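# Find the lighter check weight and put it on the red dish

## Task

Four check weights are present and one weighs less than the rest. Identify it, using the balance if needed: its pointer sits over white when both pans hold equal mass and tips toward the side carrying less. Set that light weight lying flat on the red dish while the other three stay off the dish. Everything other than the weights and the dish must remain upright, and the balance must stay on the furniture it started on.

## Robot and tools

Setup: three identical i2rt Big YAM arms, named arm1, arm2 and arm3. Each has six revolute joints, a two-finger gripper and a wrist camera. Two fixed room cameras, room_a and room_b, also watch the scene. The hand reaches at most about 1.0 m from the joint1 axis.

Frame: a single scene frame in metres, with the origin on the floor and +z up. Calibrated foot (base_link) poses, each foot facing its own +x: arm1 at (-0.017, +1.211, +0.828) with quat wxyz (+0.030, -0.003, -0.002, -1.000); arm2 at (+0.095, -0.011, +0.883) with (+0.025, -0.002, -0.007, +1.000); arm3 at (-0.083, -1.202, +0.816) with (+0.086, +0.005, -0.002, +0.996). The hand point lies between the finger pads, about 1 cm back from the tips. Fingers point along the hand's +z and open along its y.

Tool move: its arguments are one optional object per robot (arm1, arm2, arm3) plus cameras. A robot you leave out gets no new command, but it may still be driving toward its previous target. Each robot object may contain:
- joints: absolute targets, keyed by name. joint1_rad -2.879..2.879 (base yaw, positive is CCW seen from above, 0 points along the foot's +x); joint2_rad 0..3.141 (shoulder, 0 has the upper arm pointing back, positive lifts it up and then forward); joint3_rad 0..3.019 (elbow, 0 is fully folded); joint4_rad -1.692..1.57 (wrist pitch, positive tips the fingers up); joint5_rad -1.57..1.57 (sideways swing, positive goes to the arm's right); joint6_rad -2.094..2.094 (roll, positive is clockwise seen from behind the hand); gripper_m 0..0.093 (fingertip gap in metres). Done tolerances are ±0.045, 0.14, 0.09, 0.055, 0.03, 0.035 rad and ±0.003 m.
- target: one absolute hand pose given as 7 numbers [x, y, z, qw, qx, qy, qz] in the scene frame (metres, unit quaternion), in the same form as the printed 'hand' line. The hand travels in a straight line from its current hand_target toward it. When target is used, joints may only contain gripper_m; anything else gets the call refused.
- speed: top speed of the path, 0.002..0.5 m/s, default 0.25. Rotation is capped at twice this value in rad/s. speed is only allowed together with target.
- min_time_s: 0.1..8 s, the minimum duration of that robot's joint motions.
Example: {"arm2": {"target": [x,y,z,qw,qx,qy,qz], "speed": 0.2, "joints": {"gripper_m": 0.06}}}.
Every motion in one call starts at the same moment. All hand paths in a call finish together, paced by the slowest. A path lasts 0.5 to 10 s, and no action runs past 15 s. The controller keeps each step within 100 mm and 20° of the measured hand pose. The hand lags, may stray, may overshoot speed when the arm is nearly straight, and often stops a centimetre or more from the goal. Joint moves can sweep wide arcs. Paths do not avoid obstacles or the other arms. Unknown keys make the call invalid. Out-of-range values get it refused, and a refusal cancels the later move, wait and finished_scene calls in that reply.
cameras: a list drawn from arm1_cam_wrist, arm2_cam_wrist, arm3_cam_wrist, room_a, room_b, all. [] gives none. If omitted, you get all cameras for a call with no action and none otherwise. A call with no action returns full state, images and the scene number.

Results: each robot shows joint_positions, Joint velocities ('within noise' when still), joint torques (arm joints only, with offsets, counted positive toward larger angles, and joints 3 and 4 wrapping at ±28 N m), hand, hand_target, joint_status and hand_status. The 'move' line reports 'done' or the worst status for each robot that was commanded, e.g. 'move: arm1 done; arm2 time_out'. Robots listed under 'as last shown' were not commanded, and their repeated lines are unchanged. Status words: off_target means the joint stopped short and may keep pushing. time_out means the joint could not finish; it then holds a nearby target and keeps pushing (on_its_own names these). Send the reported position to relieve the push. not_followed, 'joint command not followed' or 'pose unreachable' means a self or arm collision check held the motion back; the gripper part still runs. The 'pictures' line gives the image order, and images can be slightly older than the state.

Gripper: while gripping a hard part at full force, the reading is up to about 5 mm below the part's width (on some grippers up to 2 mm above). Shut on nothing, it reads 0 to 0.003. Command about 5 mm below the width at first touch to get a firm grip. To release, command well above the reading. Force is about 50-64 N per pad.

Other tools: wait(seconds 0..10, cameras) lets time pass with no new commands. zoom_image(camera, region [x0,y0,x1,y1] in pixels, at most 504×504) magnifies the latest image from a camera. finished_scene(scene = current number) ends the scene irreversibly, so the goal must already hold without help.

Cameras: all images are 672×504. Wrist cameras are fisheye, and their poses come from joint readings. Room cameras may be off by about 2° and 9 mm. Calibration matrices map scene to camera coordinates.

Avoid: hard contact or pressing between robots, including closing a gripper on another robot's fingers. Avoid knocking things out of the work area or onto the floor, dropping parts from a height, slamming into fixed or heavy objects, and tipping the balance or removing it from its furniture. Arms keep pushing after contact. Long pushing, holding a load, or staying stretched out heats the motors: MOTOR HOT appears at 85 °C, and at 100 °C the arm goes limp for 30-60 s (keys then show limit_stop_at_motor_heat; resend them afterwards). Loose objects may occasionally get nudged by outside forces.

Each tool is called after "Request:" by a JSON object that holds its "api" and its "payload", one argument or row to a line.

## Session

Request:
{"api": "move", "payload": {

}}

Request:
{"api": "zoom_image", "payload": {
  "camera": "room_a",
  "region": [270, 190, 370, 290]
}}

Request:
{"api": "zoom_image", "payload": {
  "camera": "room_b",
  "region": [400, 200, 520, 310]
}}

Scene clock: 0.00 s.
Joint torques (N m): no reading
Heat: arm1: hottest joint2_rad 35 °C; arm2: hottest joint2_rad 29 °C; arm3: hottest joint2_rad 34 °C.
Joint velocities: within noise
arm1.joint_positions: joint1_rad=+0.776 joint2_rad=+0.602 joint3_rad=+1.507 joint4_rad=-1.261 joint5_rad=+0.098 joint6_rad=+0.607 gripper_m=+0.09396
arm1.joint_status: not commanded
arm1.hand: x=-0.1701 y=+1.0660 z=+1.4453 quat_wxyz=(-0.349, -0.815, -0.066, +0.458) (m; scene frame)
arm1.hand_target: x=-0.1672 y=+1.0692 z=+1.4585 quat_wxyz=(-0.357, -0.807, -0.065, +0.467) (m; scene frame)
arm1.hand_status: not commanded
arm2.joint_positions: joint1_rad=+0.021 joint2_rad=+0.603 joint3_rad=+1.379 joint4_rad=-1.633 joint5_rad=-0.031 joint6_rad=+0.148 gripper_m=+0.09396
arm2.joint_status: not commanded
arm2.hand: x=-0.0901 y=-0.0176 z=+1.3638 quat_wxyz=(+0.028, +0.934, -0.076, -0.347) (m; scene frame)
arm2.hand_target: x=-0.0886 y=-0.0177 z=+1.3731 quat_wxyz=(+0.029, +0.930, -0.075, -0.358) (m; scene frame)
arm2.hand_status: not commanded
arm3.joint_positions: joint1_rad=+0.525 joint2_rad=+0.628 joint3_rad=+1.422 joint4_rad=-1.611 joint5_rad=-0.278 joint6_rad=-0.485 gripper_m=+0.09396
arm3.joint_status: not commanded
arm3.hand: x=-0.2389 y=-1.3139 z=+1.3216 quat_wxyz=(+0.100, +0.819, +0.423, -0.375) (m; scene frame)
arm3.hand_target: x=-0.2372 y=-1.3133 z=+1.3293 quat_wxyz=(+0.099, +0.815, +0.422, -0.384) (m; scene frame)
arm3.hand_status: not commanded
pictures: arm1_cam_wrist, arm2_cam_wrist, arm3_cam_wrist, room_a, room_b
camera_calibration:
arm1_cam_wrist: T_world_to_cam=[[-0.426578, 0.750242, -0.505142, -0.142259], [0.876534, 0.205232, -0.435395, 0.562627], [-0.22298, -0.628504, -0.74516, 1.8366], [0, 0, 0, 1]] pos_world=[-0.144322, 1.14557, 1.54166]
arm2_cam_wrist: T_world_to_cam=[[0.114776, 0.987548, -0.107587, 0.175562], [0.988832, -0.123942, -0.0827592, 0.205023], [-0.0950631, -0.0968864, -0.990745, 1.46502], [0, 0, 0, 1]] pos_world=[-0.0836141, -0.00602373, 1.48732]
arm3_cam_wrist: T_world_to_cam=[[-0.763962, 0.629021, 0.143855, 0.455582], [0.608574, 0.776494, -0.163383, 1.38403], [-0.214474, -0.0372722, -0.976018, 1.31615], [0, 0, 0, 1]] pos_world=[-0.211956, -1.3122, 1.44517]

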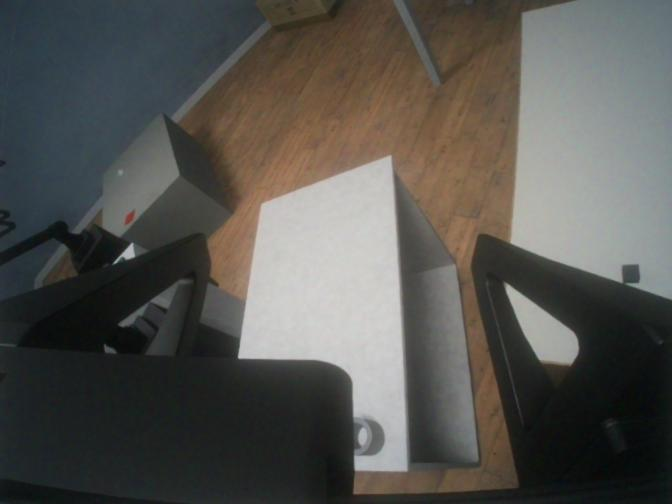

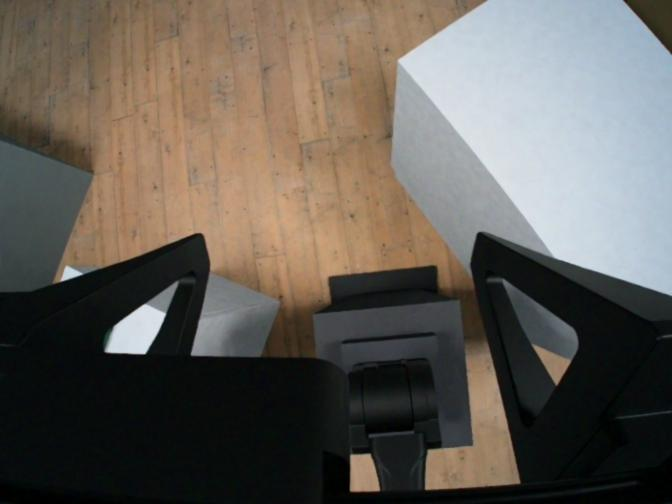

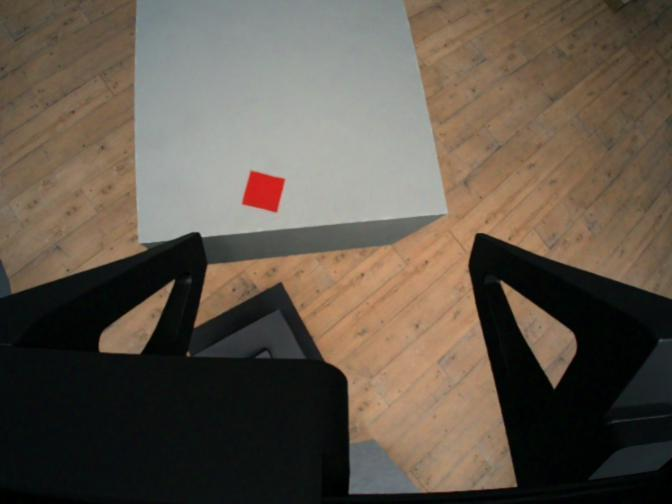

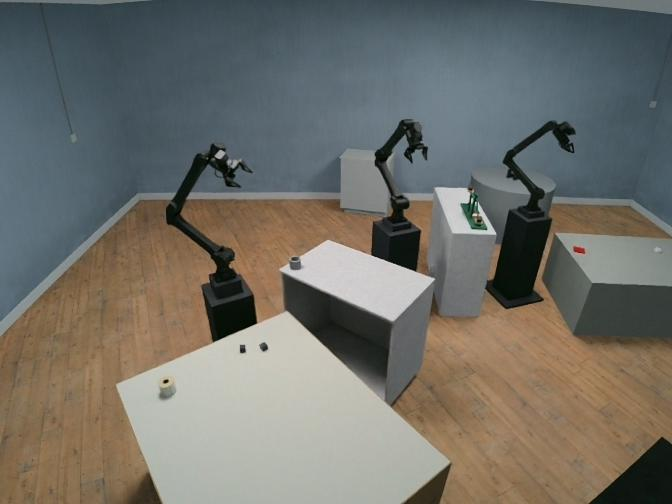

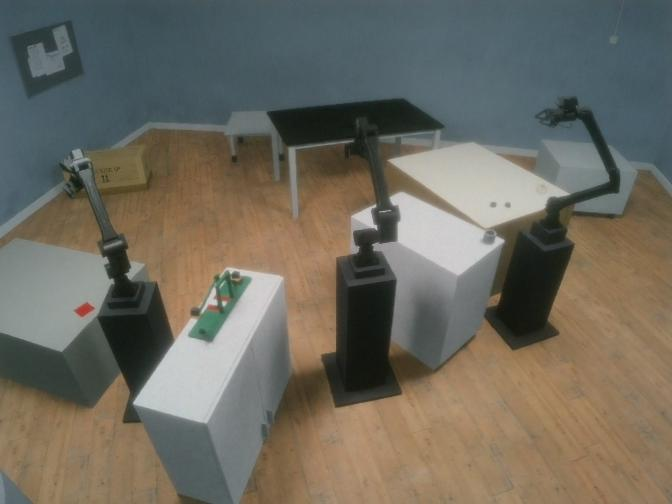

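Scaled by 5.040 from the camera's 672x504 image, which has a finer 960x720 frame.

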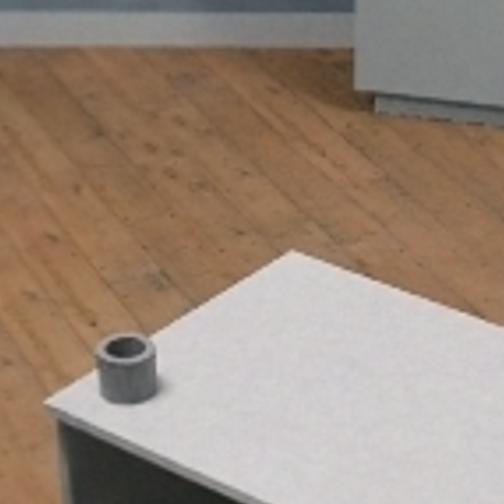

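Scaled by 4.200 from the camera's 672x504 image, which has a finer 960x720 frame.

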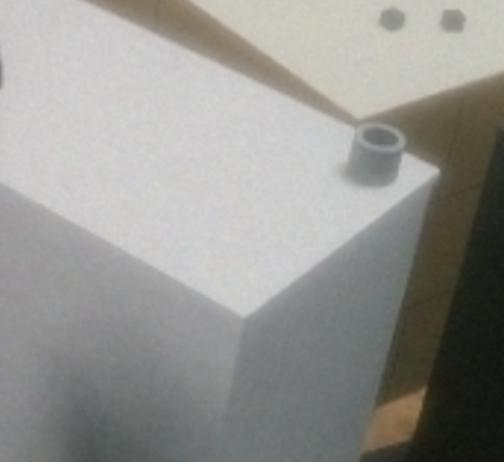

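Request:
{"api": "zoom_image", "payload": {
  "camera": "room_a",
  "region": [430, 170, 510, 250]
}}

Request:
{"api": "zoom_image", "payload": {
  "camera": "room_b",
  "region": [170, 250, 270, 350]
}}

Scaled by 6.300 from the camera's 672x504 image, which has a finer 960x720 frame.

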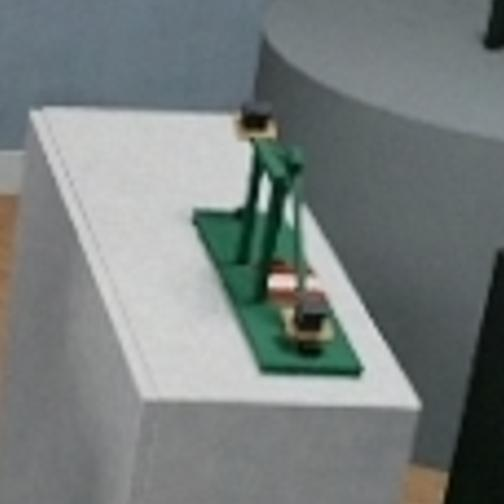

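Scaled by 5.040 from the camera's 672x504 image, which has a finer 960x720 frame.

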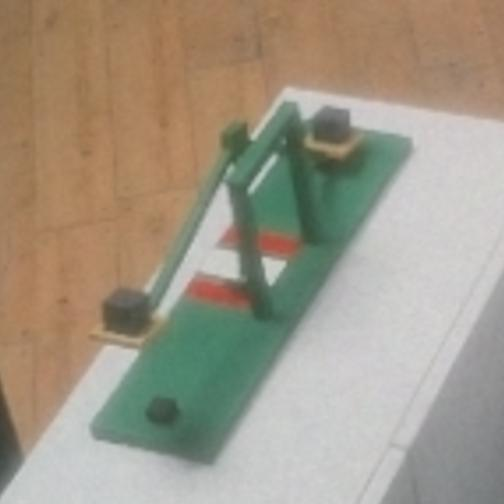

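Request:
{"api": "move", "payload": {
  "arm3": {"joints":{"joint1_rad":-2.18,"joint2_rad":1.15,"joint3_rad":0.8,"joint4_rad":-0.49,"joint5_rad":0,"joint6_rad":0,"gripper_m":0.07},"min_time_s":2},
  "cameras": ["arm3_cam_wrist"]
}}

Scene clock: 7.47 s.
Joint torques (N m): arm1=[-0.03 3.02 9.81 2.11 0.13 -0.13] | arm2=[1.55 2.32 10.74 1.78 -0.04 0.08] | arm3=[-1.55 -7.71 8.58 2.19 0.12 0.06]
Heat: arm1: hottest joint2_rad 35 °C; arm2: hottest joint2_rad 29 °C; arm3: hottest joint2_rad 34 °C.
move: arm3 done
Joint velocities: within noise
arm1, arm2: as last shown
arm3.joint_positions: joint1_rad=-2.175 joint2_rad=+1.138 joint3_rad=+0.802 joint4_rad=-0.504 joint5_rad=-0.003 joint6_rad=-0.009 gripper_m=+0.07010
arm3.joint_status: all done
arm3.hand: x=+0.2342 y=-0.8808 z=+1.0072 quat_wxyz=(-0.327, +0.364, -0.860, -0.142) (m; scene frame)
arm3.hand_target: x=+0.2381 y=-0.8808 z=+1.0034 quat_wxyz=(-0.327, +0.358, -0.863, -0.141) (m; scene frame)
arm3.hand_status: not commanded
pictures: arm3_cam_wrist
camera_calibration:
arm3_cam_wrist: T_world_to_cam=[[0.714372, -0.699616, -0.0144879, -0.767103], [-0.696691, -0.709141, -0.108359, -0.349812], [0.0655359, 0.0875023, -0.994006, 1.18941], [0, 0, 0, 1]] pos_world=[0.226337, -0.88882, 1.13326]

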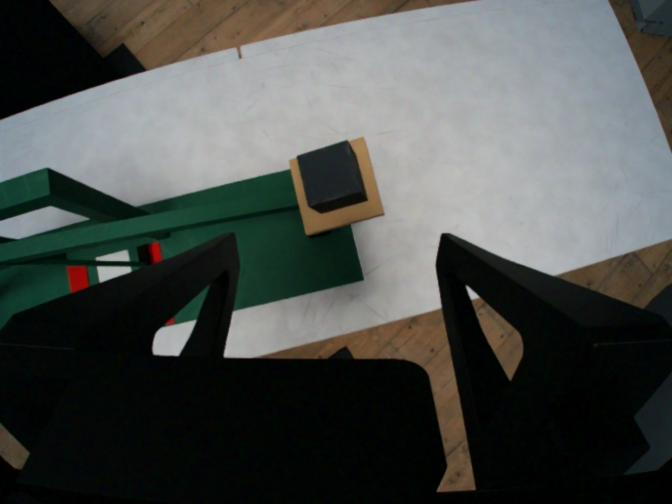

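Request:
{"api": "move", "payload": {
  "arm3": {"target":[0.250,-0.868,0.942,0.3104,-0.4668,0.8085,0.1792],"speed":0.2},
  "cameras": ["arm3_cam_wrist"]
}}

Scene clock: 9.87 s.
Joint torques (N m): arm1=[-0.21 3.08 9.84 2.11 0.1 -0.14] | arm2=[1.55 2.26 10.74 1.78 -0.05 0.09] | arm3=[-1.61 -8.53 7.87 2.18 -0.23 -0.12]
Heat: arm1: hottest joint2_rad 35 °C; arm2: hottest joint3_rad 30 °C; arm3: hottest joint2_rad 34 °C.
move: arm3 done
Joint velocities: within noise
arm1, arm2: as last shown
arm3.joint_positions: joint1_rad=-2.252 joint2_rad=+1.280 joint3_rad=+0.749 joint4_rad=-0.324 joint5_rad=-0.212 joint6_rad=-0.252 gripper_m=+0.07010
arm3.joint_status: not commanded
arm3.hand: x=+0.2466 y=-0.8672 z=+0.9505 quat_wxyz=(-0.314, +0.465, -0.808, -0.181) (m; scene frame)
arm3.hand_target: x=+0.2498 y=-0.8682 z=+0.9421 quat_wxyz=(-0.310, +0.467, -0.809, -0.179) (m; scene frame)
arm3.hand_status: done (0.009 m and 0.5 deg from the pose sent, 0.068 m and 14.0 deg at the start)
pictures: arm3_cam_wrist
camera_calibration:
arm3_cam_wrist: T_world_to_cam=[[0.861291, -0.508029, -0.00916586, -0.642443], [-0.505233, -0.854354, -0.12173, -0.498083], [0.0540116, 0.109476, -0.992521, 1.15147], [0, 0, 0, 1]] pos_world=[0.23949, -0.877978, 1.07634]

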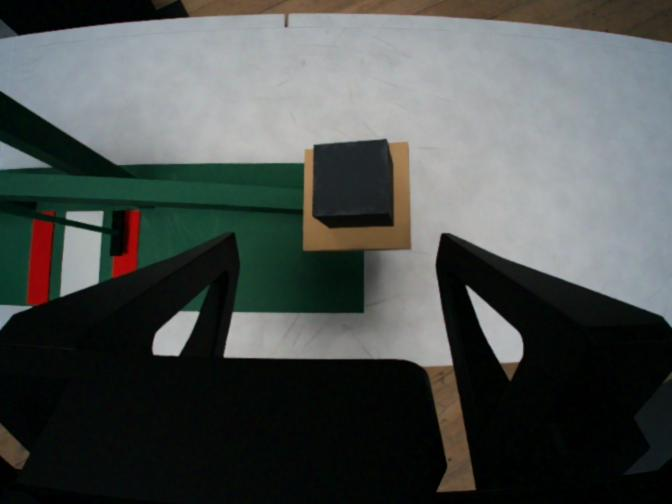

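Request:
{"api": "move", "payload": {
  "arm3": {"target":[0.273,-0.835,0.903,0.3104,-0.4668,0.8085,0.1792],"speed":0.1},
  "cameras": ["arm3_cam_wrist"]
}}

Scene clock: 11.50 s.
Joint torques (N m): arm1=[-0.21 3.08 10.04 2.1 0.11 -0.16] | arm2=[1.44 2.32 10.74 1.76 -0.02 0.08] | arm3=[-0.44 -10.23 10.44 2.11 0 0.04]
Heat: arm1: hottest joint2_rad 35 °C; arm2: hottest joint3_rad 30 °C; arm3: hottest joint2_rad 34 °C.
move: arm3 off_target
Joint velocities: within noise
arm1, arm2: as last shown
arm3.joint_positions: joint1_rad=-2.242 joint2_rad=+1.451 joint3_rad=+0.749 joint4_rad=-0.195 joint5_rad=-0.203 joint6_rad=-0.251 gripper_m=+0.07010
arm3.joint_status: not commanded
arm3.hand: x=+0.2592 y=-0.8514 z=+0.8921 quat_wxyz=(-0.295, +0.469, -0.814, -0.175) (m; scene frame)
arm3.hand_target: x=+0.2722 y=-0.8359 z=+0.9035 quat_wxyz=(-0.311, +0.467, -0.809, -0.179) (m; scene frame)
arm3.hand_status: off_target (0.024 m and 2.0 deg from the pose sent, 0.063 m and 0.5 deg at the start)
pictures: arm3_cam_wrist
camera_calibration:
arm3_cam_wrist: T_world_to_cam=[[0.862496, -0.50581, -0.0160479, -0.638102], [-0.505365, -0.859204, -0.0798415, -0.526867], [0.0265962, 0.076973, -0.996678, 1.07439], [0, 0, 0, 1]] pos_world=[0.255526, -0.858143, 1.01851]

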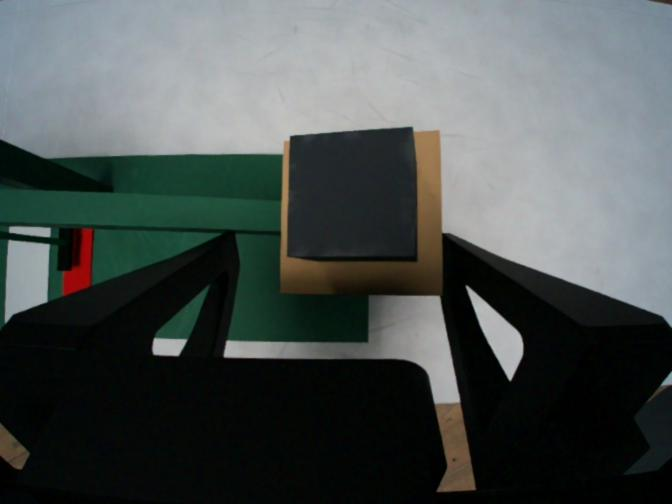

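Request:
{"api": "move", "payload": {
  "arm3": {"target":[0.262,-0.852,0.924,0.3104,-0.4668,0.8085,0.1792],"speed":0.1}
}}

Request:
{"api": "move", "payload": {
  "arm3": {"target":[0.274,-0.831,0.921,0.3104,-0.4668,0.8085,0.1792],"speed":0.1},
  "cameras": ["arm3_cam_wrist"]
}}

Scene clock: 13.07 s.
Joint torques (N m): arm1=[-0.15 2.67 9.99 2.13 0.08 -0.16] | arm2=[1.44 1.9 10.77 1.7 -0.04 0.09] | arm3=[-1.67 -11.75 9.02 1.28 -0.22 -0.06]
Heat: arm1: hottest joint2_rad 35 °C; arm2: hottest joint3_rad 30 °C; arm3: hottest joint2_rad 34 °C.
move: arm3 off_target
Joint velocities: within noise
arm1, arm2: as last shown
arm3.joint_positions: joint1_rad=-2.242 joint2_rad=+1.394 joint3_rad=+0.749 joint4_rad=-0.238 joint5_rad=-0.205 joint6_rad=-0.251 gripper_m=+0.07010
arm3.joint_status: not commanded
arm3.hand: x=+0.2548 y=-0.8551 z=+0.9118 quat_wxyz=(-0.301, +0.469, -0.811, -0.177) (m; scene frame)
arm3.hand_target: x=+0.2619 y=-0.8522 z=+0.9239 quat_wxyz=(-0.310, +0.467, -0.809, -0.179) (m; scene frame)
arm3.hand_status: off_target (0.015 m and 1.2 deg from the pose sent, 0.032 m and 2.0 deg at the start)
pictures: none

Scene clock: 14.13 s.
Joint torques (N m): arm1=[-0.62 2.78 9.99 2 0.09 -0.15] | arm2=[1.55 2.2 10.69 1.78 -0.04 0.08] | arm3=[-0.44 -9.76 10.76 1.72 0.01 0.06]
Heat: arm1: hottest joint2_rad 35 °C; arm2: hottest joint3_rad 31 °C; arm3: hottest joint2_rad 34 °C.
move: arm3 off_target
Joint velocities: within noise
arm1, arm2: as last shown
arm3.joint_positions: joint1_rad=-2.236 joint2_rad=+1.422 joint3_rad=+0.781 joint4_rad=-0.238 joint5_rad=-0.198 joint6_rad=-0.246 gripper_m=+0.07010
arm3.joint_status: not commanded
arm3.hand: x=+0.2626 y=-0.8455 z=+0.9134 quat_wxyz=(-0.303, +0.469, -0.811, -0.176) (m; scene frame)
arm3.hand_target: x=+0.2734 y=-0.8316 z=+0.9213 quat_wxyz=(-0.311, +0.467, -0.808, -0.179) (m; scene frame)
arm3.hand_status: off_target (0.020 m and 1.0 deg from the pose sent, 0.032 m and 1.2 deg at the start)
pictures: arm3_cam_wrist
camera_calibration:
arm3_cam_wrist: T_world_to_cam=[[0.862677, -0.505649, -0.0103459, -0.642906], [-0.504218, -0.858284, -0.0954604, -0.503563], [0.0393898, 0.0875681, -0.995379, 1.09939], [0, 0, 0, 1]] pos_world=[0.25741, -0.853556, 1.03958]

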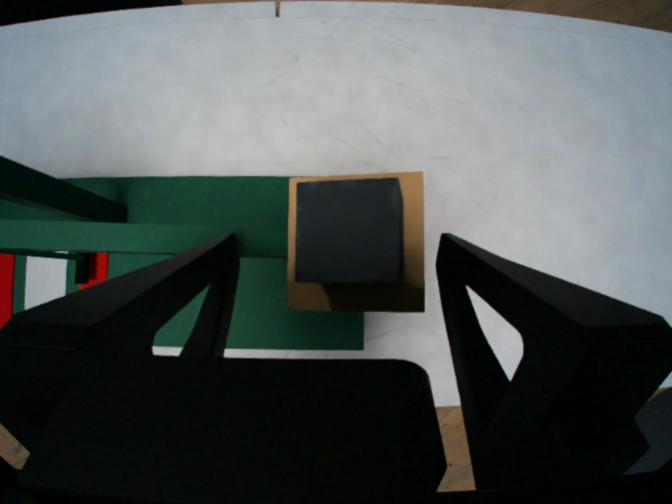

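Request:
{"api": "move", "payload": {
  "arm3": {"target":[0.280,-0.823,0.922,0.3104,-0.4668,0.8085,0.1792],"speed":0.1}
}}

Request:
{"api": "move", "payload": {
  "arm3": {"joints":{"gripper_m":0.018}},
  "cameras": ["arm3_cam_wrist"]
}}

Scene clock: 15.37 s.
Joint torques (N m): arm1=[-0.44 2.61 9.91 2.11 0.11 -0.11] | arm2=[1.61 2.26 10.78 1.76 -0.03 0.1] | arm3=[-0.32 -10.11 10.81 1.55 0.01 0.05]
Heat: arm1: hottest joint2_rad 35 °C; arm2: hottest joint3_rad 31 °C; arm3: hottest joint2_rad 34 °C.
move: arm3 off_target
Joint velocities: within noise
arm1, arm2: as last shown
arm3.joint_positions: joint1_rad=-2.232 joint2_rad=+1.443 joint3_rad=+0.808 joint4_rad=-0.238 joint5_rad=-0.196 joint6_rad=-0.243 gripper_m=+0.07010
arm3.joint_status: not commanded
arm3.hand: x=+0.2692 y=-0.8373 z=+0.9154 quat_wxyz=(-0.305, +0.468, -0.810, -0.177) (m; scene frame)
arm3.hand_target: x=+0.2793 y=-0.8235 z=+0.9222 quat_wxyz=(-0.311, +0.467, -0.808, -0.179) (m; scene frame)
arm3.hand_status: off_target (0.019 m and 0.8 deg from the pose sent, 0.030 m and 1.0 deg at the start)
pictures: none

Scene clock: 15.97 s.
Joint torques (N m): arm1=[-0.03 2.84 10.06 1.98 0.09 -0.12] | arm2=[1.44 2.26 10.73 1.76 -0.02 0.07] | arm3=[-0.26 -10.05 10.74 1.55 -0.06 0.05]
Heat: arm1: hottest joint2_rad 35 °C; arm2: hottest joint3_rad 31 °C; arm3: hottest joint2_rad 34 °C.
move: arm3 off_target
Joint velocities: within noise
arm1, arm2: as last shown
arm3.joint_positions: joint1_rad=-2.231 joint2_rad=+1.443 joint3_rad=+0.809 joint4_rad=-0.238 joint5_rad=-0.193 joint6_rad=-0.243 gripper_m=+0.03288
arm3.joint_status: gripper_m off_target (ended at +0.03291, target +0.01800)
arm3.hand: x=+0.2698 y=-0.8371 z=+0.9159 quat_wxyz=(-0.305, +0.468, -0.810, -0.176) (m; scene frame)
arm3.hand_target: x=+0.2794 y=-0.8237 z=+0.9222 quat_wxyz=(-0.311, +0.467, -0.808, -0.179) (m; scene frame)
arm3.hand_status: not commanded
pictures: arm3_cam_wrist
camera_calibration:
arm3_cam_wrist: T_world_to_cam=[[0.86197, -0.506907, -0.00726706, -0.648436], [-0.504984, -0.85726, -0.10048, -0.486939], [0.0447042, 0.0902804, -0.994913, 1.10132], [0, 0, 0, 1]] pos_world=[0.263802, -0.845558, 1.04207]

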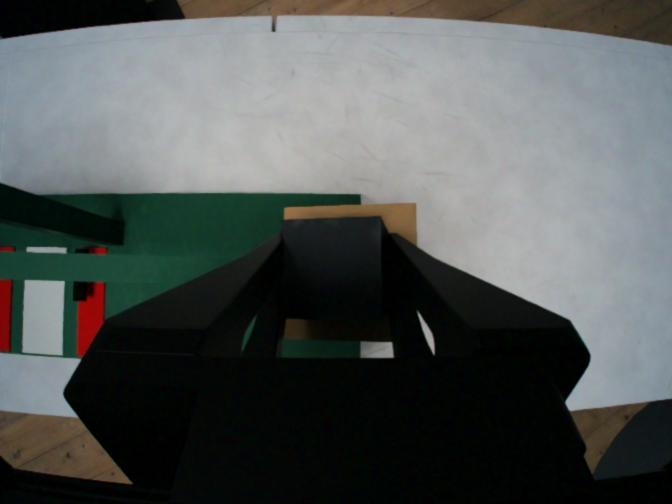

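Request:
{"api": "move", "payload": {
  "arm3": {"target":[0.262,-0.842,1.06,0.3104,-0.4668,0.8085,0.1792],"speed":0.2}
}}

Request:
{"api": "move", "payload": {
  "arm3": {"joints":{"joint1_rad":1.09,"joint2_rad":1.8,"joint3_rad":0.85,"joint4_rad":0.10,"joint5_rad":0,"joint6_rad":0},"min_time_s":4},
  "cameras": ["arm3_cam_wrist","room_b"]
}}

Scene clock: 17.93 s.
Joint torques (N m): arm1=[-0.97 2.2 9.92 2.14 0.1 -0.11] | arm2=[1.61 2.32 10.8 1.81 -0.02 0.08] | arm3=[-0.56 -10.7 12.63 1.43 -0.1 0.03]
Heat: arm1: hottest joint3_rad 36 °C; arm2: hottest joint3_rad 31 °C; arm3: hottest joint2_rad 35 °C.
move: arm3 off_target
Joint velocities: within noise
arm1.joint_positions: joint1_rad=+0.776 joint2_rad=+0.602 joint3_rad=+1.507 joint4_rad=-1.261 joint5_rad=+0.098 joint6_rad=+0.607 gripper_m=+0.09396
arm1.joint_status: not commanded
arm1.hand: x=-0.1701 y=+1.0660 z=+1.4453 quat_wxyz=(-0.349, -0.815, -0.066, +0.458) (m; scene frame)
arm1.hand_target: x=-0.1672 y=+1.0692 z=+1.4585 quat_wxyz=(-0.357, -0.807, -0.065, +0.467) (m; scene frame)
arm1.hand_status: not commanded
arm2.joint_positions: joint1_rad=+0.021 joint2_rad=+0.603 joint3_rad=+1.379 joint4_rad=-1.633 joint5_rad=-0.031 joint6_rad=+0.148 gripper_m=+0.09396
arm2.joint_status: not commanded
arm2.hand: x=-0.0901 y=-0.0176 z=+1.3638 quat_wxyz=(+0.028, +0.934, -0.076, -0.347) (m; scene frame)
arm2.hand_target: x=-0.0886 y=-0.0177 z=+1.3731 quat_wxyz=(+0.029, +0.930, -0.075, -0.358) (m; scene frame)
arm2.hand_status: not commanded
arm3.joint_positions: joint1_rad=-2.231 joint2_rad=+1.242 joint3_rad=+0.974 joint4_rad=-0.641 joint5_rad=-0.193 joint6_rad=-0.242 gripper_m=+0.03288
arm3.joint_status: not commanded
arm3.hand: x=+0.2532 y=-0.8535 z=+1.0317 quat_wxyz=(-0.288, +0.469, -0.817, -0.172) (m; scene frame)
arm3.hand_target: x=+0.2610 y=-0.8429 z=+1.0601 quat_wxyz=(-0.311, +0.467, -0.808, -0.179) (m; scene frame)
arm3.hand_status: off_target (0.032 m and 2.8 deg from the pose sent, 0.144 m and 0.7 deg at the start)
pictures: none

Scene clock: 22.53 s.
Joint torques (N m): arm1=[-0.79 2.73 10.1 2.02 0.1 -0.14] | arm2=[1.61 2.37 10.71 1.81 -0.03 0.08] | arm3=[-1.79 -13.74 6 2.37 0.14 0.03]
Heat: arm1: hottest joint3_rad 36 °C; arm2: hottest joint3_rad 32 °C; arm3: hottest joint2_rad 35 °C.
move: arm3 done
Joint velocities: within noise
arm1, arm2: as last shown
arm3.joint_positions: joint1_rad=+1.095 joint2_rad=+1.779 joint3_rad=+0.850 joint4_rad=+0.082 joint5_rad=-0.003 joint6_rad=-0.009 gripper_m=+0.03288
arm3.joint_status: all done
arm3.hand: x=-0.4206 y=-1.6478 z=+0.8118 quat_wxyz=(+0.153, +0.834, +0.422, -0.320) (m; scene frame)
arm3.hand_target: x=-0.4236 y=-1.6460 z=+0.8036 quat_wxyz=(+0.152, +0.838, +0.416, -0.319) (m; scene frame)
arm3.hand_status: not commanded
pictures: arm3_cam_wrist, room_b
camera_calibration:
arm3_cam_wrist: T_world_to_cam=[[-0.797879, 0.602788, 0.00599499, 0.654528], [0.598994, 0.793897, -0.104565, 1.64749], [-0.0677897, -0.079839, -0.9945, 0.77377], [0, 0, 0, 1]] pos_world=[-0.412151, -1.64071, 0.93786]

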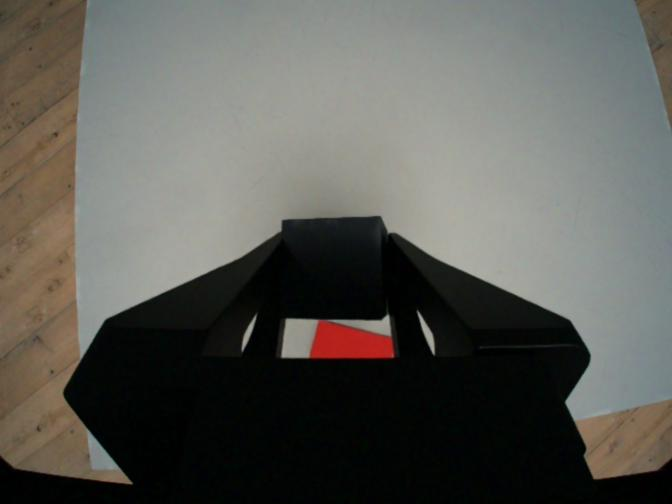

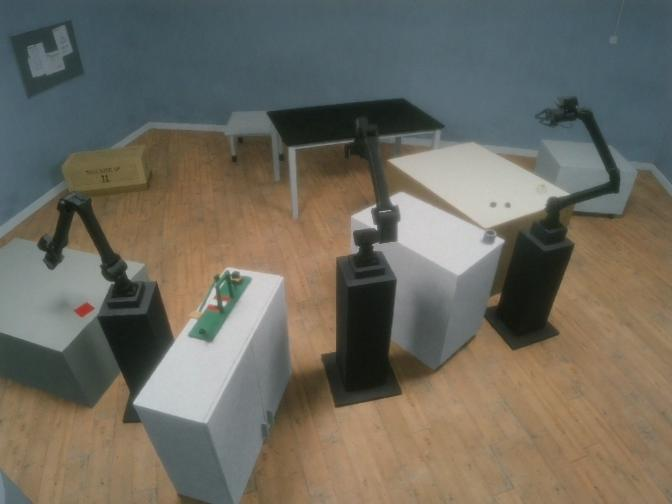

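Request:
{"api": "move", "payload": {
  "arm3": {"target":[-0.372,-1.583,0.63,0.1599,0.8355,0.4166,-0.3207],"speed":0.2},
  "cameras": ["arm3_cam_wrist","room_b"]
}}

Request:
{"api": "zoom_image", "payload": {
  "camera": "room_b",
  "region": [30, 240, 130, 340]
}}

Scene clock: 24.93 s.
Joint torques (N m): arm1=[-0.44 2.73 9.99 2.06 0.08 -0.16] | arm2=[1.44 2.2 10.7 1.77 -0.01 0.08] | arm3=[-1.2 -13.86 1.7 2.39 -0.08 0.05]
Heat: arm1: hottest joint3_rad 37 °C; arm2: hottest joint3_rad 33 °C; arm3: hottest joint2_rad 35 °C.
move: arm3 done
Joint velocities: within noise
arm1, arm2: as last shown
arm3.joint_positions: joint1_rad=+1.095 joint2_rad=+2.242 joint3_rad=+0.677 joint4_rad=+0.720 joint5_rad=-0.005 joint6_rad=-0.002 gripper_m=+0.03288
arm3.joint_status: not commanded
arm3.hand: x=-0.3724 y=-1.5815 z=+0.6340 quat_wxyz=(+0.156, +0.835, +0.420, -0.319) (m; scene frame)
arm3.hand_target: x=-0.3720 y=-1.5830 z=+0.6301 quat_wxyz=(+0.160, +0.836, +0.417, -0.321) (m; scene frame)
arm3.hand_status: done (0.004 m and 0.6 deg from the pose sent, 0.199 m and 1.0 deg at the start)
pictures: arm3_cam_wrist, room_b
camera_calibration:
arm3_cam_wrist: T_world_to_cam=[[-0.795764, 0.605607, -0.000199853, 0.663321], [0.60218, 0.791226, -0.106489, 1.54558], [-0.0643324, -0.0848606, -0.994314, 0.598744], [0, 0, 0, 1]] pos_world=[-0.364352, -1.5738, 0.76006]

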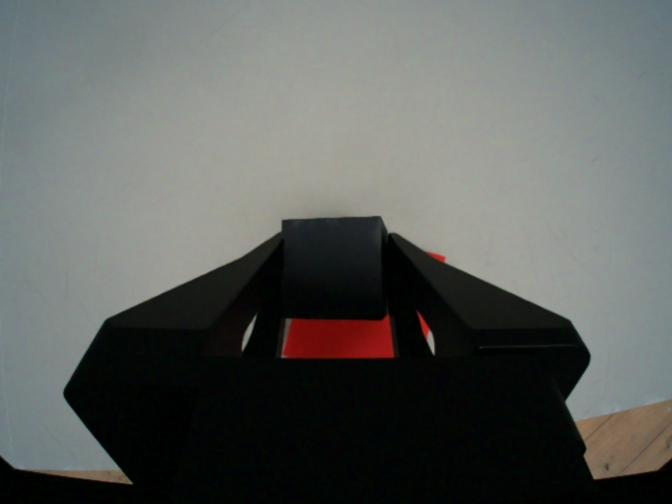

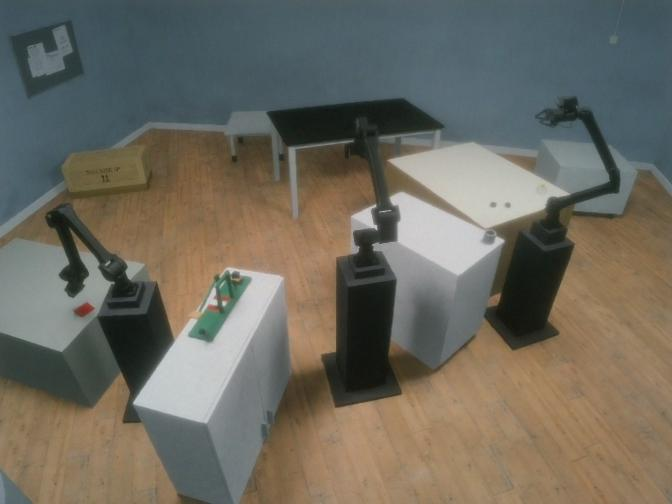

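Scaled by 5.040 from the camera's 672x504 image, which has a finer 960x720 frame.

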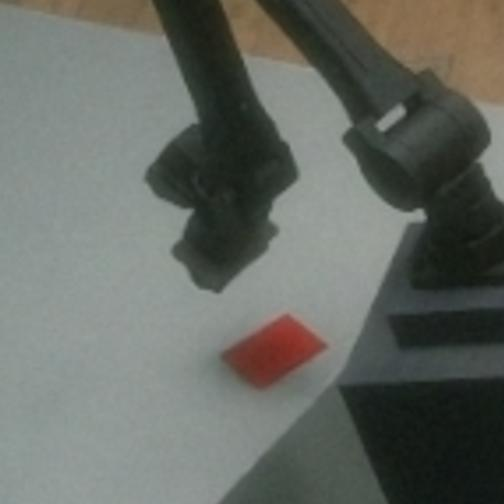

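Request:
{"api": "move", "payload": {
  "arm3": {"target":[-0.373,-1.555,0.556,0.1599,0.8355,0.4166,-0.3207],"speed":0.12},
  "cameras": ["arm3_cam_wrist","room_b","room_a"]
}}

Request:
{"api": "zoom_image", "payload": {
  "camera": "room_b",
  "region": [50, 270, 120, 340]
}}

Request:
{"api": "zoom_image", "payload": {
  "camera": "room_a",
  "region": [550, 210, 610, 270]
}}

Scene clock: 26.83 s.
Joint torques (N m): arm1=[-0.32 3.02 9.96 2.17 0.08 -0.14] | arm2=[1.38 2.43 10.82 1.8 -0.02 0.09] | arm3=[-1.9 -13.98 0.28 2.36 -0.11 -0.13]
Heat: arm1: hottest joint3_rad 37 °C; arm2: hottest joint3_rad 33 °C; arm3: hottest joint2_rad 35 °C.
move: arm3 done
Joint velocities: within noise
arm1, arm2: as last shown
arm3.joint_positions: joint1_rad=+1.054 joint2_rad=+2.492 joint3_rad=+0.734 joint4_rad=+0.916 joint5_rad=-0.038 joint6_rad=-0.021 gripper_m=+0.03288
arm3.joint_status: not commanded
arm3.hand: x=-0.3720 y=-1.5582 z=+0.5619 quat_wxyz=(+0.161, +0.837, +0.415, -0.319) (m; scene frame)
arm3.hand_target: x=-0.3729 y=-1.5551 z=+0.5562 quat_wxyz=(+0.160, +0.835, +0.417, -0.321) (m; scene frame)
arm3.hand_status: done (0.007 m and 0.3 deg from the pose sent, 0.082 m and 0.6 deg at the start)
pictures: arm3_cam_wrist, room_a, room_b
camera_calibration:
arm3_cam_wrist: T_world_to_cam=[[-0.792835, 0.609319, -0.0119918, 0.662937], [0.60668, 0.787227, -0.11051, 1.51695], [-0.0578955, -0.0948914, -0.993803, 0.515566], [0, 0, 0, 1]] pos_world=[-0.364854, -1.5492, 0.687958]

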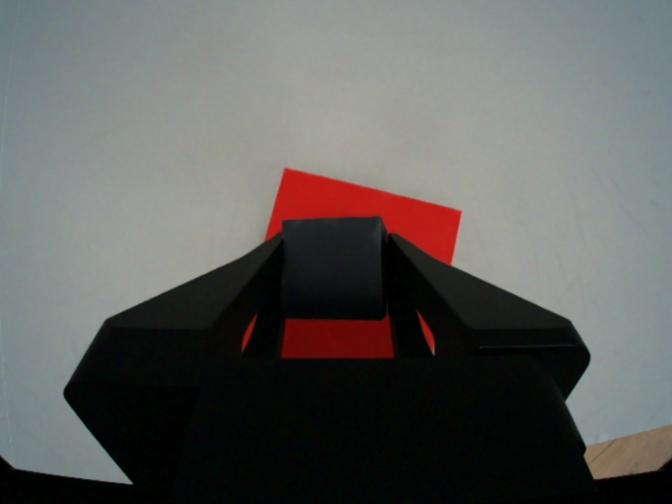

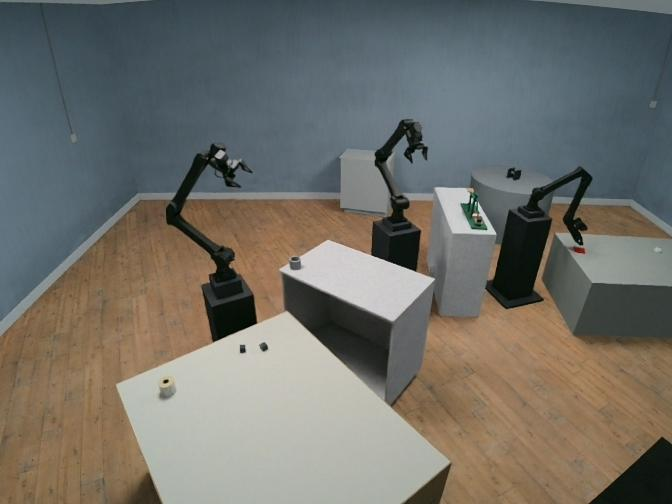

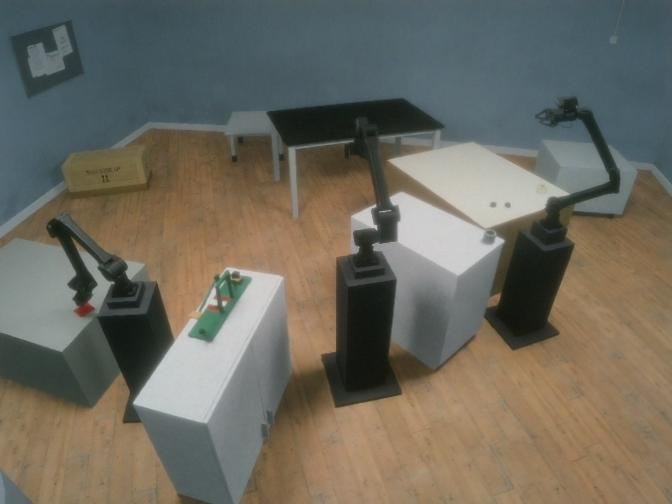

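Scaled by 7.200 from the camera's 672x504 image, which has a finer 960x720 frame.

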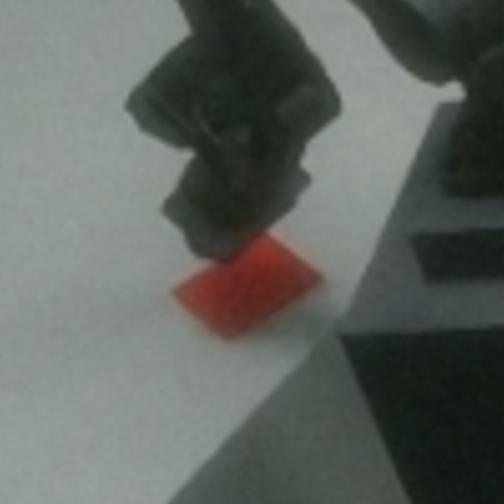

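Scaled by 8.400 from the camera's 672x504 image, which has a finer 960x720 frame.

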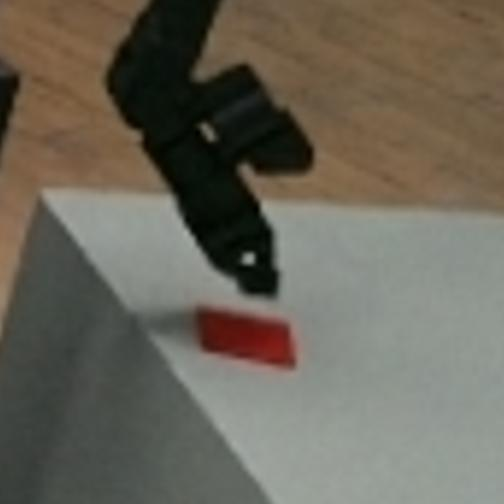

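Request:
{"api": "move", "payload": {
  "arm3": {"target":[-0.379,-1.549,0.526,0.1599,0.8355,0.4166,-0.3207],"speed":0.08}
}}

Request:
{"api": "move", "payload": {
  "arm3": {"target":[-0.379,-1.549,0.517,0.1599,0.8355,0.4166,-0.3207],"speed":0.05},
  "cameras": ["arm3_cam_wrist","room_b","room_a"]
}}

Request:
{"api": "zoom_image", "payload": {
  "camera": "room_a",
  "region": [550, 210, 610, 270]
}}

Scene clock: 28.37 s.
Joint torques (N m): arm1=[-0.15 2.84 9.95 2.04 0.1 -0.13] | arm2=[1.49 2.2 10.73 1.78 -0.03 0.1] | arm3=[-1.85 -14.27 -0.02 2.35 -0.11 -0.11]
Heat: arm1: hottest joint3_rad 37 °C; arm2: hottest joint3_rad 33 °C; arm3: hottest joint2_rad 35 °C.
move: arm3 done
Joint velocities: within noise
arm1, arm2: as last shown
arm3.joint_positions: joint1_rad=+1.030 joint2_rad=+2.586 joint3_rad=+0.788 joint4_rad=+0.955 joint5_rad=-0.054 joint6_rad=-0.039 gripper_m=+0.03288
arm3.joint_status: not commanded
arm3.hand: x=-0.3787 y=-1.5528 z=+0.5324 quat_wxyz=(+0.161, +0.836, +0.415, -0.319) (m; scene frame)
arm3.hand_target: x=-0.3789 y=-1.5488 z=+0.5260 quat_wxyz=(+0.160, +0.836, +0.417, -0.320) (m; scene frame)
arm3.hand_status: done (0.007 m and 0.3 deg from the pose sent, 0.038 m and 0.3 deg at the start)
pictures: none

Scene clock: 29.37 s.
Joint torques (N m): arm1=[-0.5 3.08 9.94 2.06 0.06 -0.15] | arm2=[1.44 2.32 10.71 1.83 -0.04 0.08] | arm3=[-1.9 -14.15 -0.1 2.5 -0.1 -0.13]
Heat: arm1: hottest joint3_rad 37 °C; arm2: hottest joint3_rad 33 °C; arm3: hottest joint2_rad 35 °C.
move: arm3 done
Joint velocities: within noise
arm1, arm2: as last shown
arm3.joint_positions: joint1_rad=+1.030 joint2_rad=+2.610 joint3_rad=+0.806 joint4_rad=+0.965 joint5_rad=-0.054 joint6_rad=-0.039 gripper_m=+0.03288
arm3.joint_status: not commanded
arm3.hand: x=-0.3796 y=-1.5537 z=+0.5248 quat_wxyz=(+0.161, +0.836, +0.415, -0.320) (m; scene frame)
arm3.hand_target: x=-0.3789 y=-1.5488 z=+0.5172 quat_wxyz=(+0.160, +0.836, +0.417, -0.321) (m; scene frame)
arm3.hand_status: done (0.009 m and 0.2 deg from the pose sent, 0.016 m and 0.3 deg at the start)
pictures: arm3_cam_wrist, room_a, room_b
camera_calibration:
arm3_cam_wrist: T_world_to_cam=[[-0.792735, 0.609456, -0.0116082, 0.653779], [0.606597, 0.786853, -0.113591, 1.51489], [-0.0600945, -0.0970887, -0.99346, 0.474288], [0, 0, 0, 1]] pos_world=[-0.372152, -1.5444, 0.650853]

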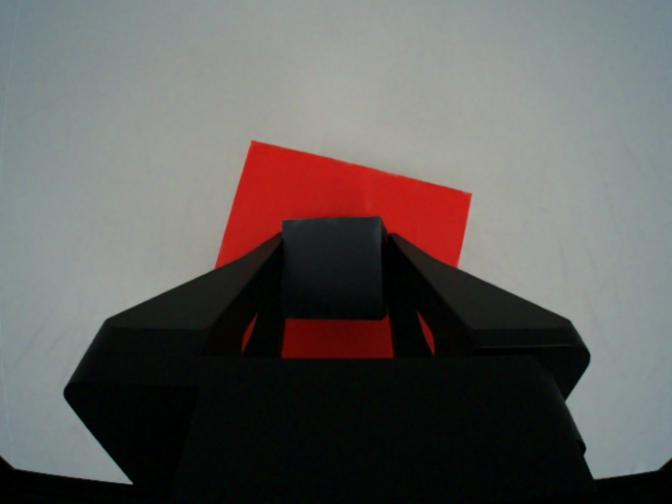

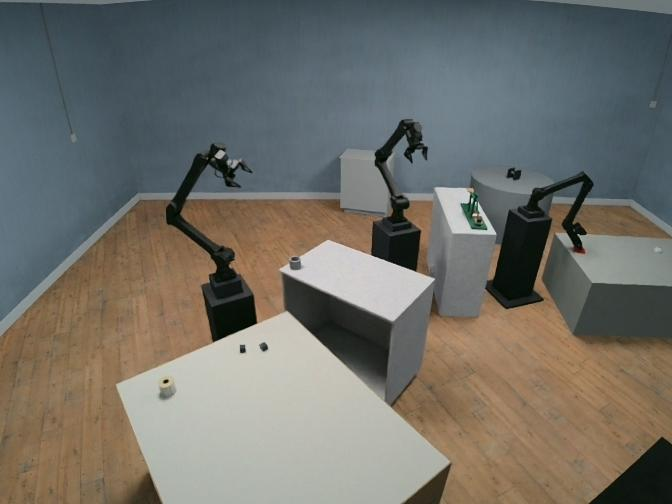

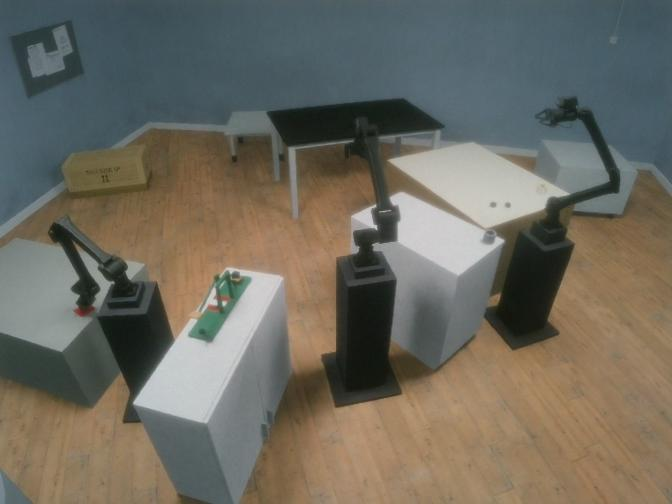

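Scaled by 8.400 from the camera's 672x504 image, which has a finer 960x720 frame.

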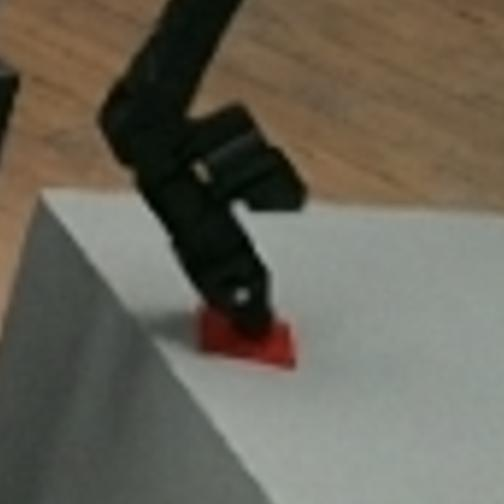

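Request:
{"api": "move", "payload": {
  "arm3": {"target":[-0.379,-1.549,0.510,0.1599,0.8355,0.4166,-0.3207],"speed":0.04}
}}

Request:
{"api": "move", "payload": {
  "arm3": {"target":[-0.379,-1.549,0.504,0.1599,0.8355,0.4166,-0.3207],"speed":0.04},
  "cameras": ["room_a"]
}}

Request:
{"api": "zoom_image", "payload": {
  "camera": "room_a",
  "region": [550, 210, 610, 270]
}}

Scene clock: 30.50 s.
Joint torques (N m): arm1=[-0.21 3.02 9.99 2.18 0.08 -0.14] | arm2=[1.73 2.2 10.71 1.76 -0.04 0.08] | arm3=[-1.85 -13.45 0.16 2.15 -0.11 -0.12]
Heat: arm1: hottest joint3_rad 37 °C; arm2: hottest joint3_rad 33 °C; arm3: hottest joint2_rad 35 °C.
move: arm3 off_target
Joint velocities: within noise
arm1, arm2: as last shown
arm3.joint_positions: joint1_rad=+1.030 joint2_rad=+2.619 joint3_rad=+0.817 joint4_rad=+0.977 joint5_rad=-0.054 joint6_rad=-0.039 gripper_m=+0.03288
arm3.joint_status: not commanded
arm3.hand: x=-0.3825 y=-1.5571 z=+0.5236 quat_wxyz=(+0.164, +0.834, +0.414, -0.326) (m; scene frame)
arm3.hand_target: x=-0.3788 y=-1.5488 z=+0.5105 quat_wxyz=(+0.160, +0.836, +0.417, -0.321) (m; scene frame)
arm3.hand_status: off_target (0.016 m and 0.9 deg from the pose sent, 0.016 m and 0.2 deg at the start)
pictures: none

Scene clock: 31.47 s.
Joint torques (N m): arm1=[-0.03 2.78 9.96 2.13 0.09 -0.15] | arm2=[1.49 2.26 10.74 1.76 -0.04 0.09] | arm3=[-1.9 -12.69 0.46 1.95 -0.08 -0.13]
Heat: arm1: hottest joint3_rad 37 °C; arm2: hottest joint3_rad 34 °C; arm3: hottest joint2_rad 35 °C.
move: arm3 off_target
Joint velocities: within noise
arm1, arm2: as last shown
arm3.joint_positions: joint1_rad=+1.030 joint2_rad=+2.626 joint3_rad=+0.823 joint4_rad=+0.991 joint5_rad=-0.055 joint6_rad=-0.039 gripper_m=+0.03288
arm3.joint_status: not commanded
arm3.hand: x=-0.3844 y=-1.5594 z=+0.5235 quat_wxyz=(+0.166, +0.831, +0.414, -0.332) (m; scene frame)
arm3.hand_target: x=-0.3785 y=-1.5485 z=+0.5049 quat_wxyz=(+0.160, +0.836, +0.417, -0.320) (m; scene frame)
arm3.hand_status: off_target (0.023 m and 1.6 deg from the pose sent, 0.021 m and 0.9 deg at the start)
pictures: room_a

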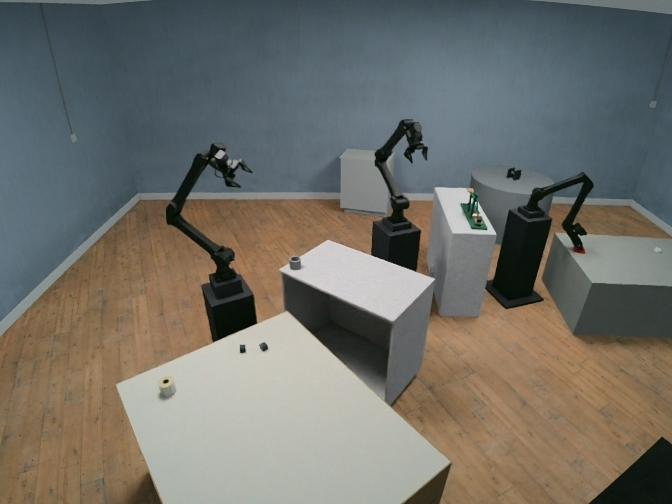

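Scaled by 8.400 from the camera's 672x504 image, which has a finer 960x720 frame.

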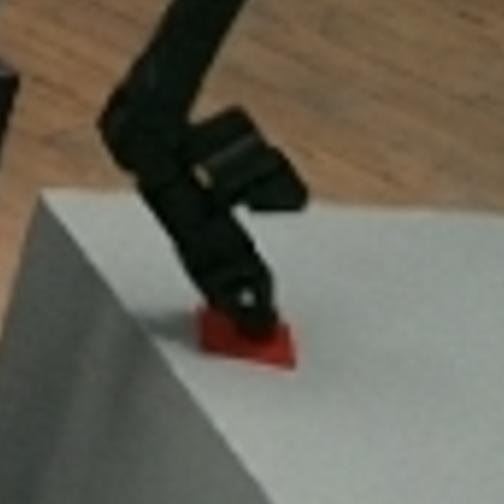

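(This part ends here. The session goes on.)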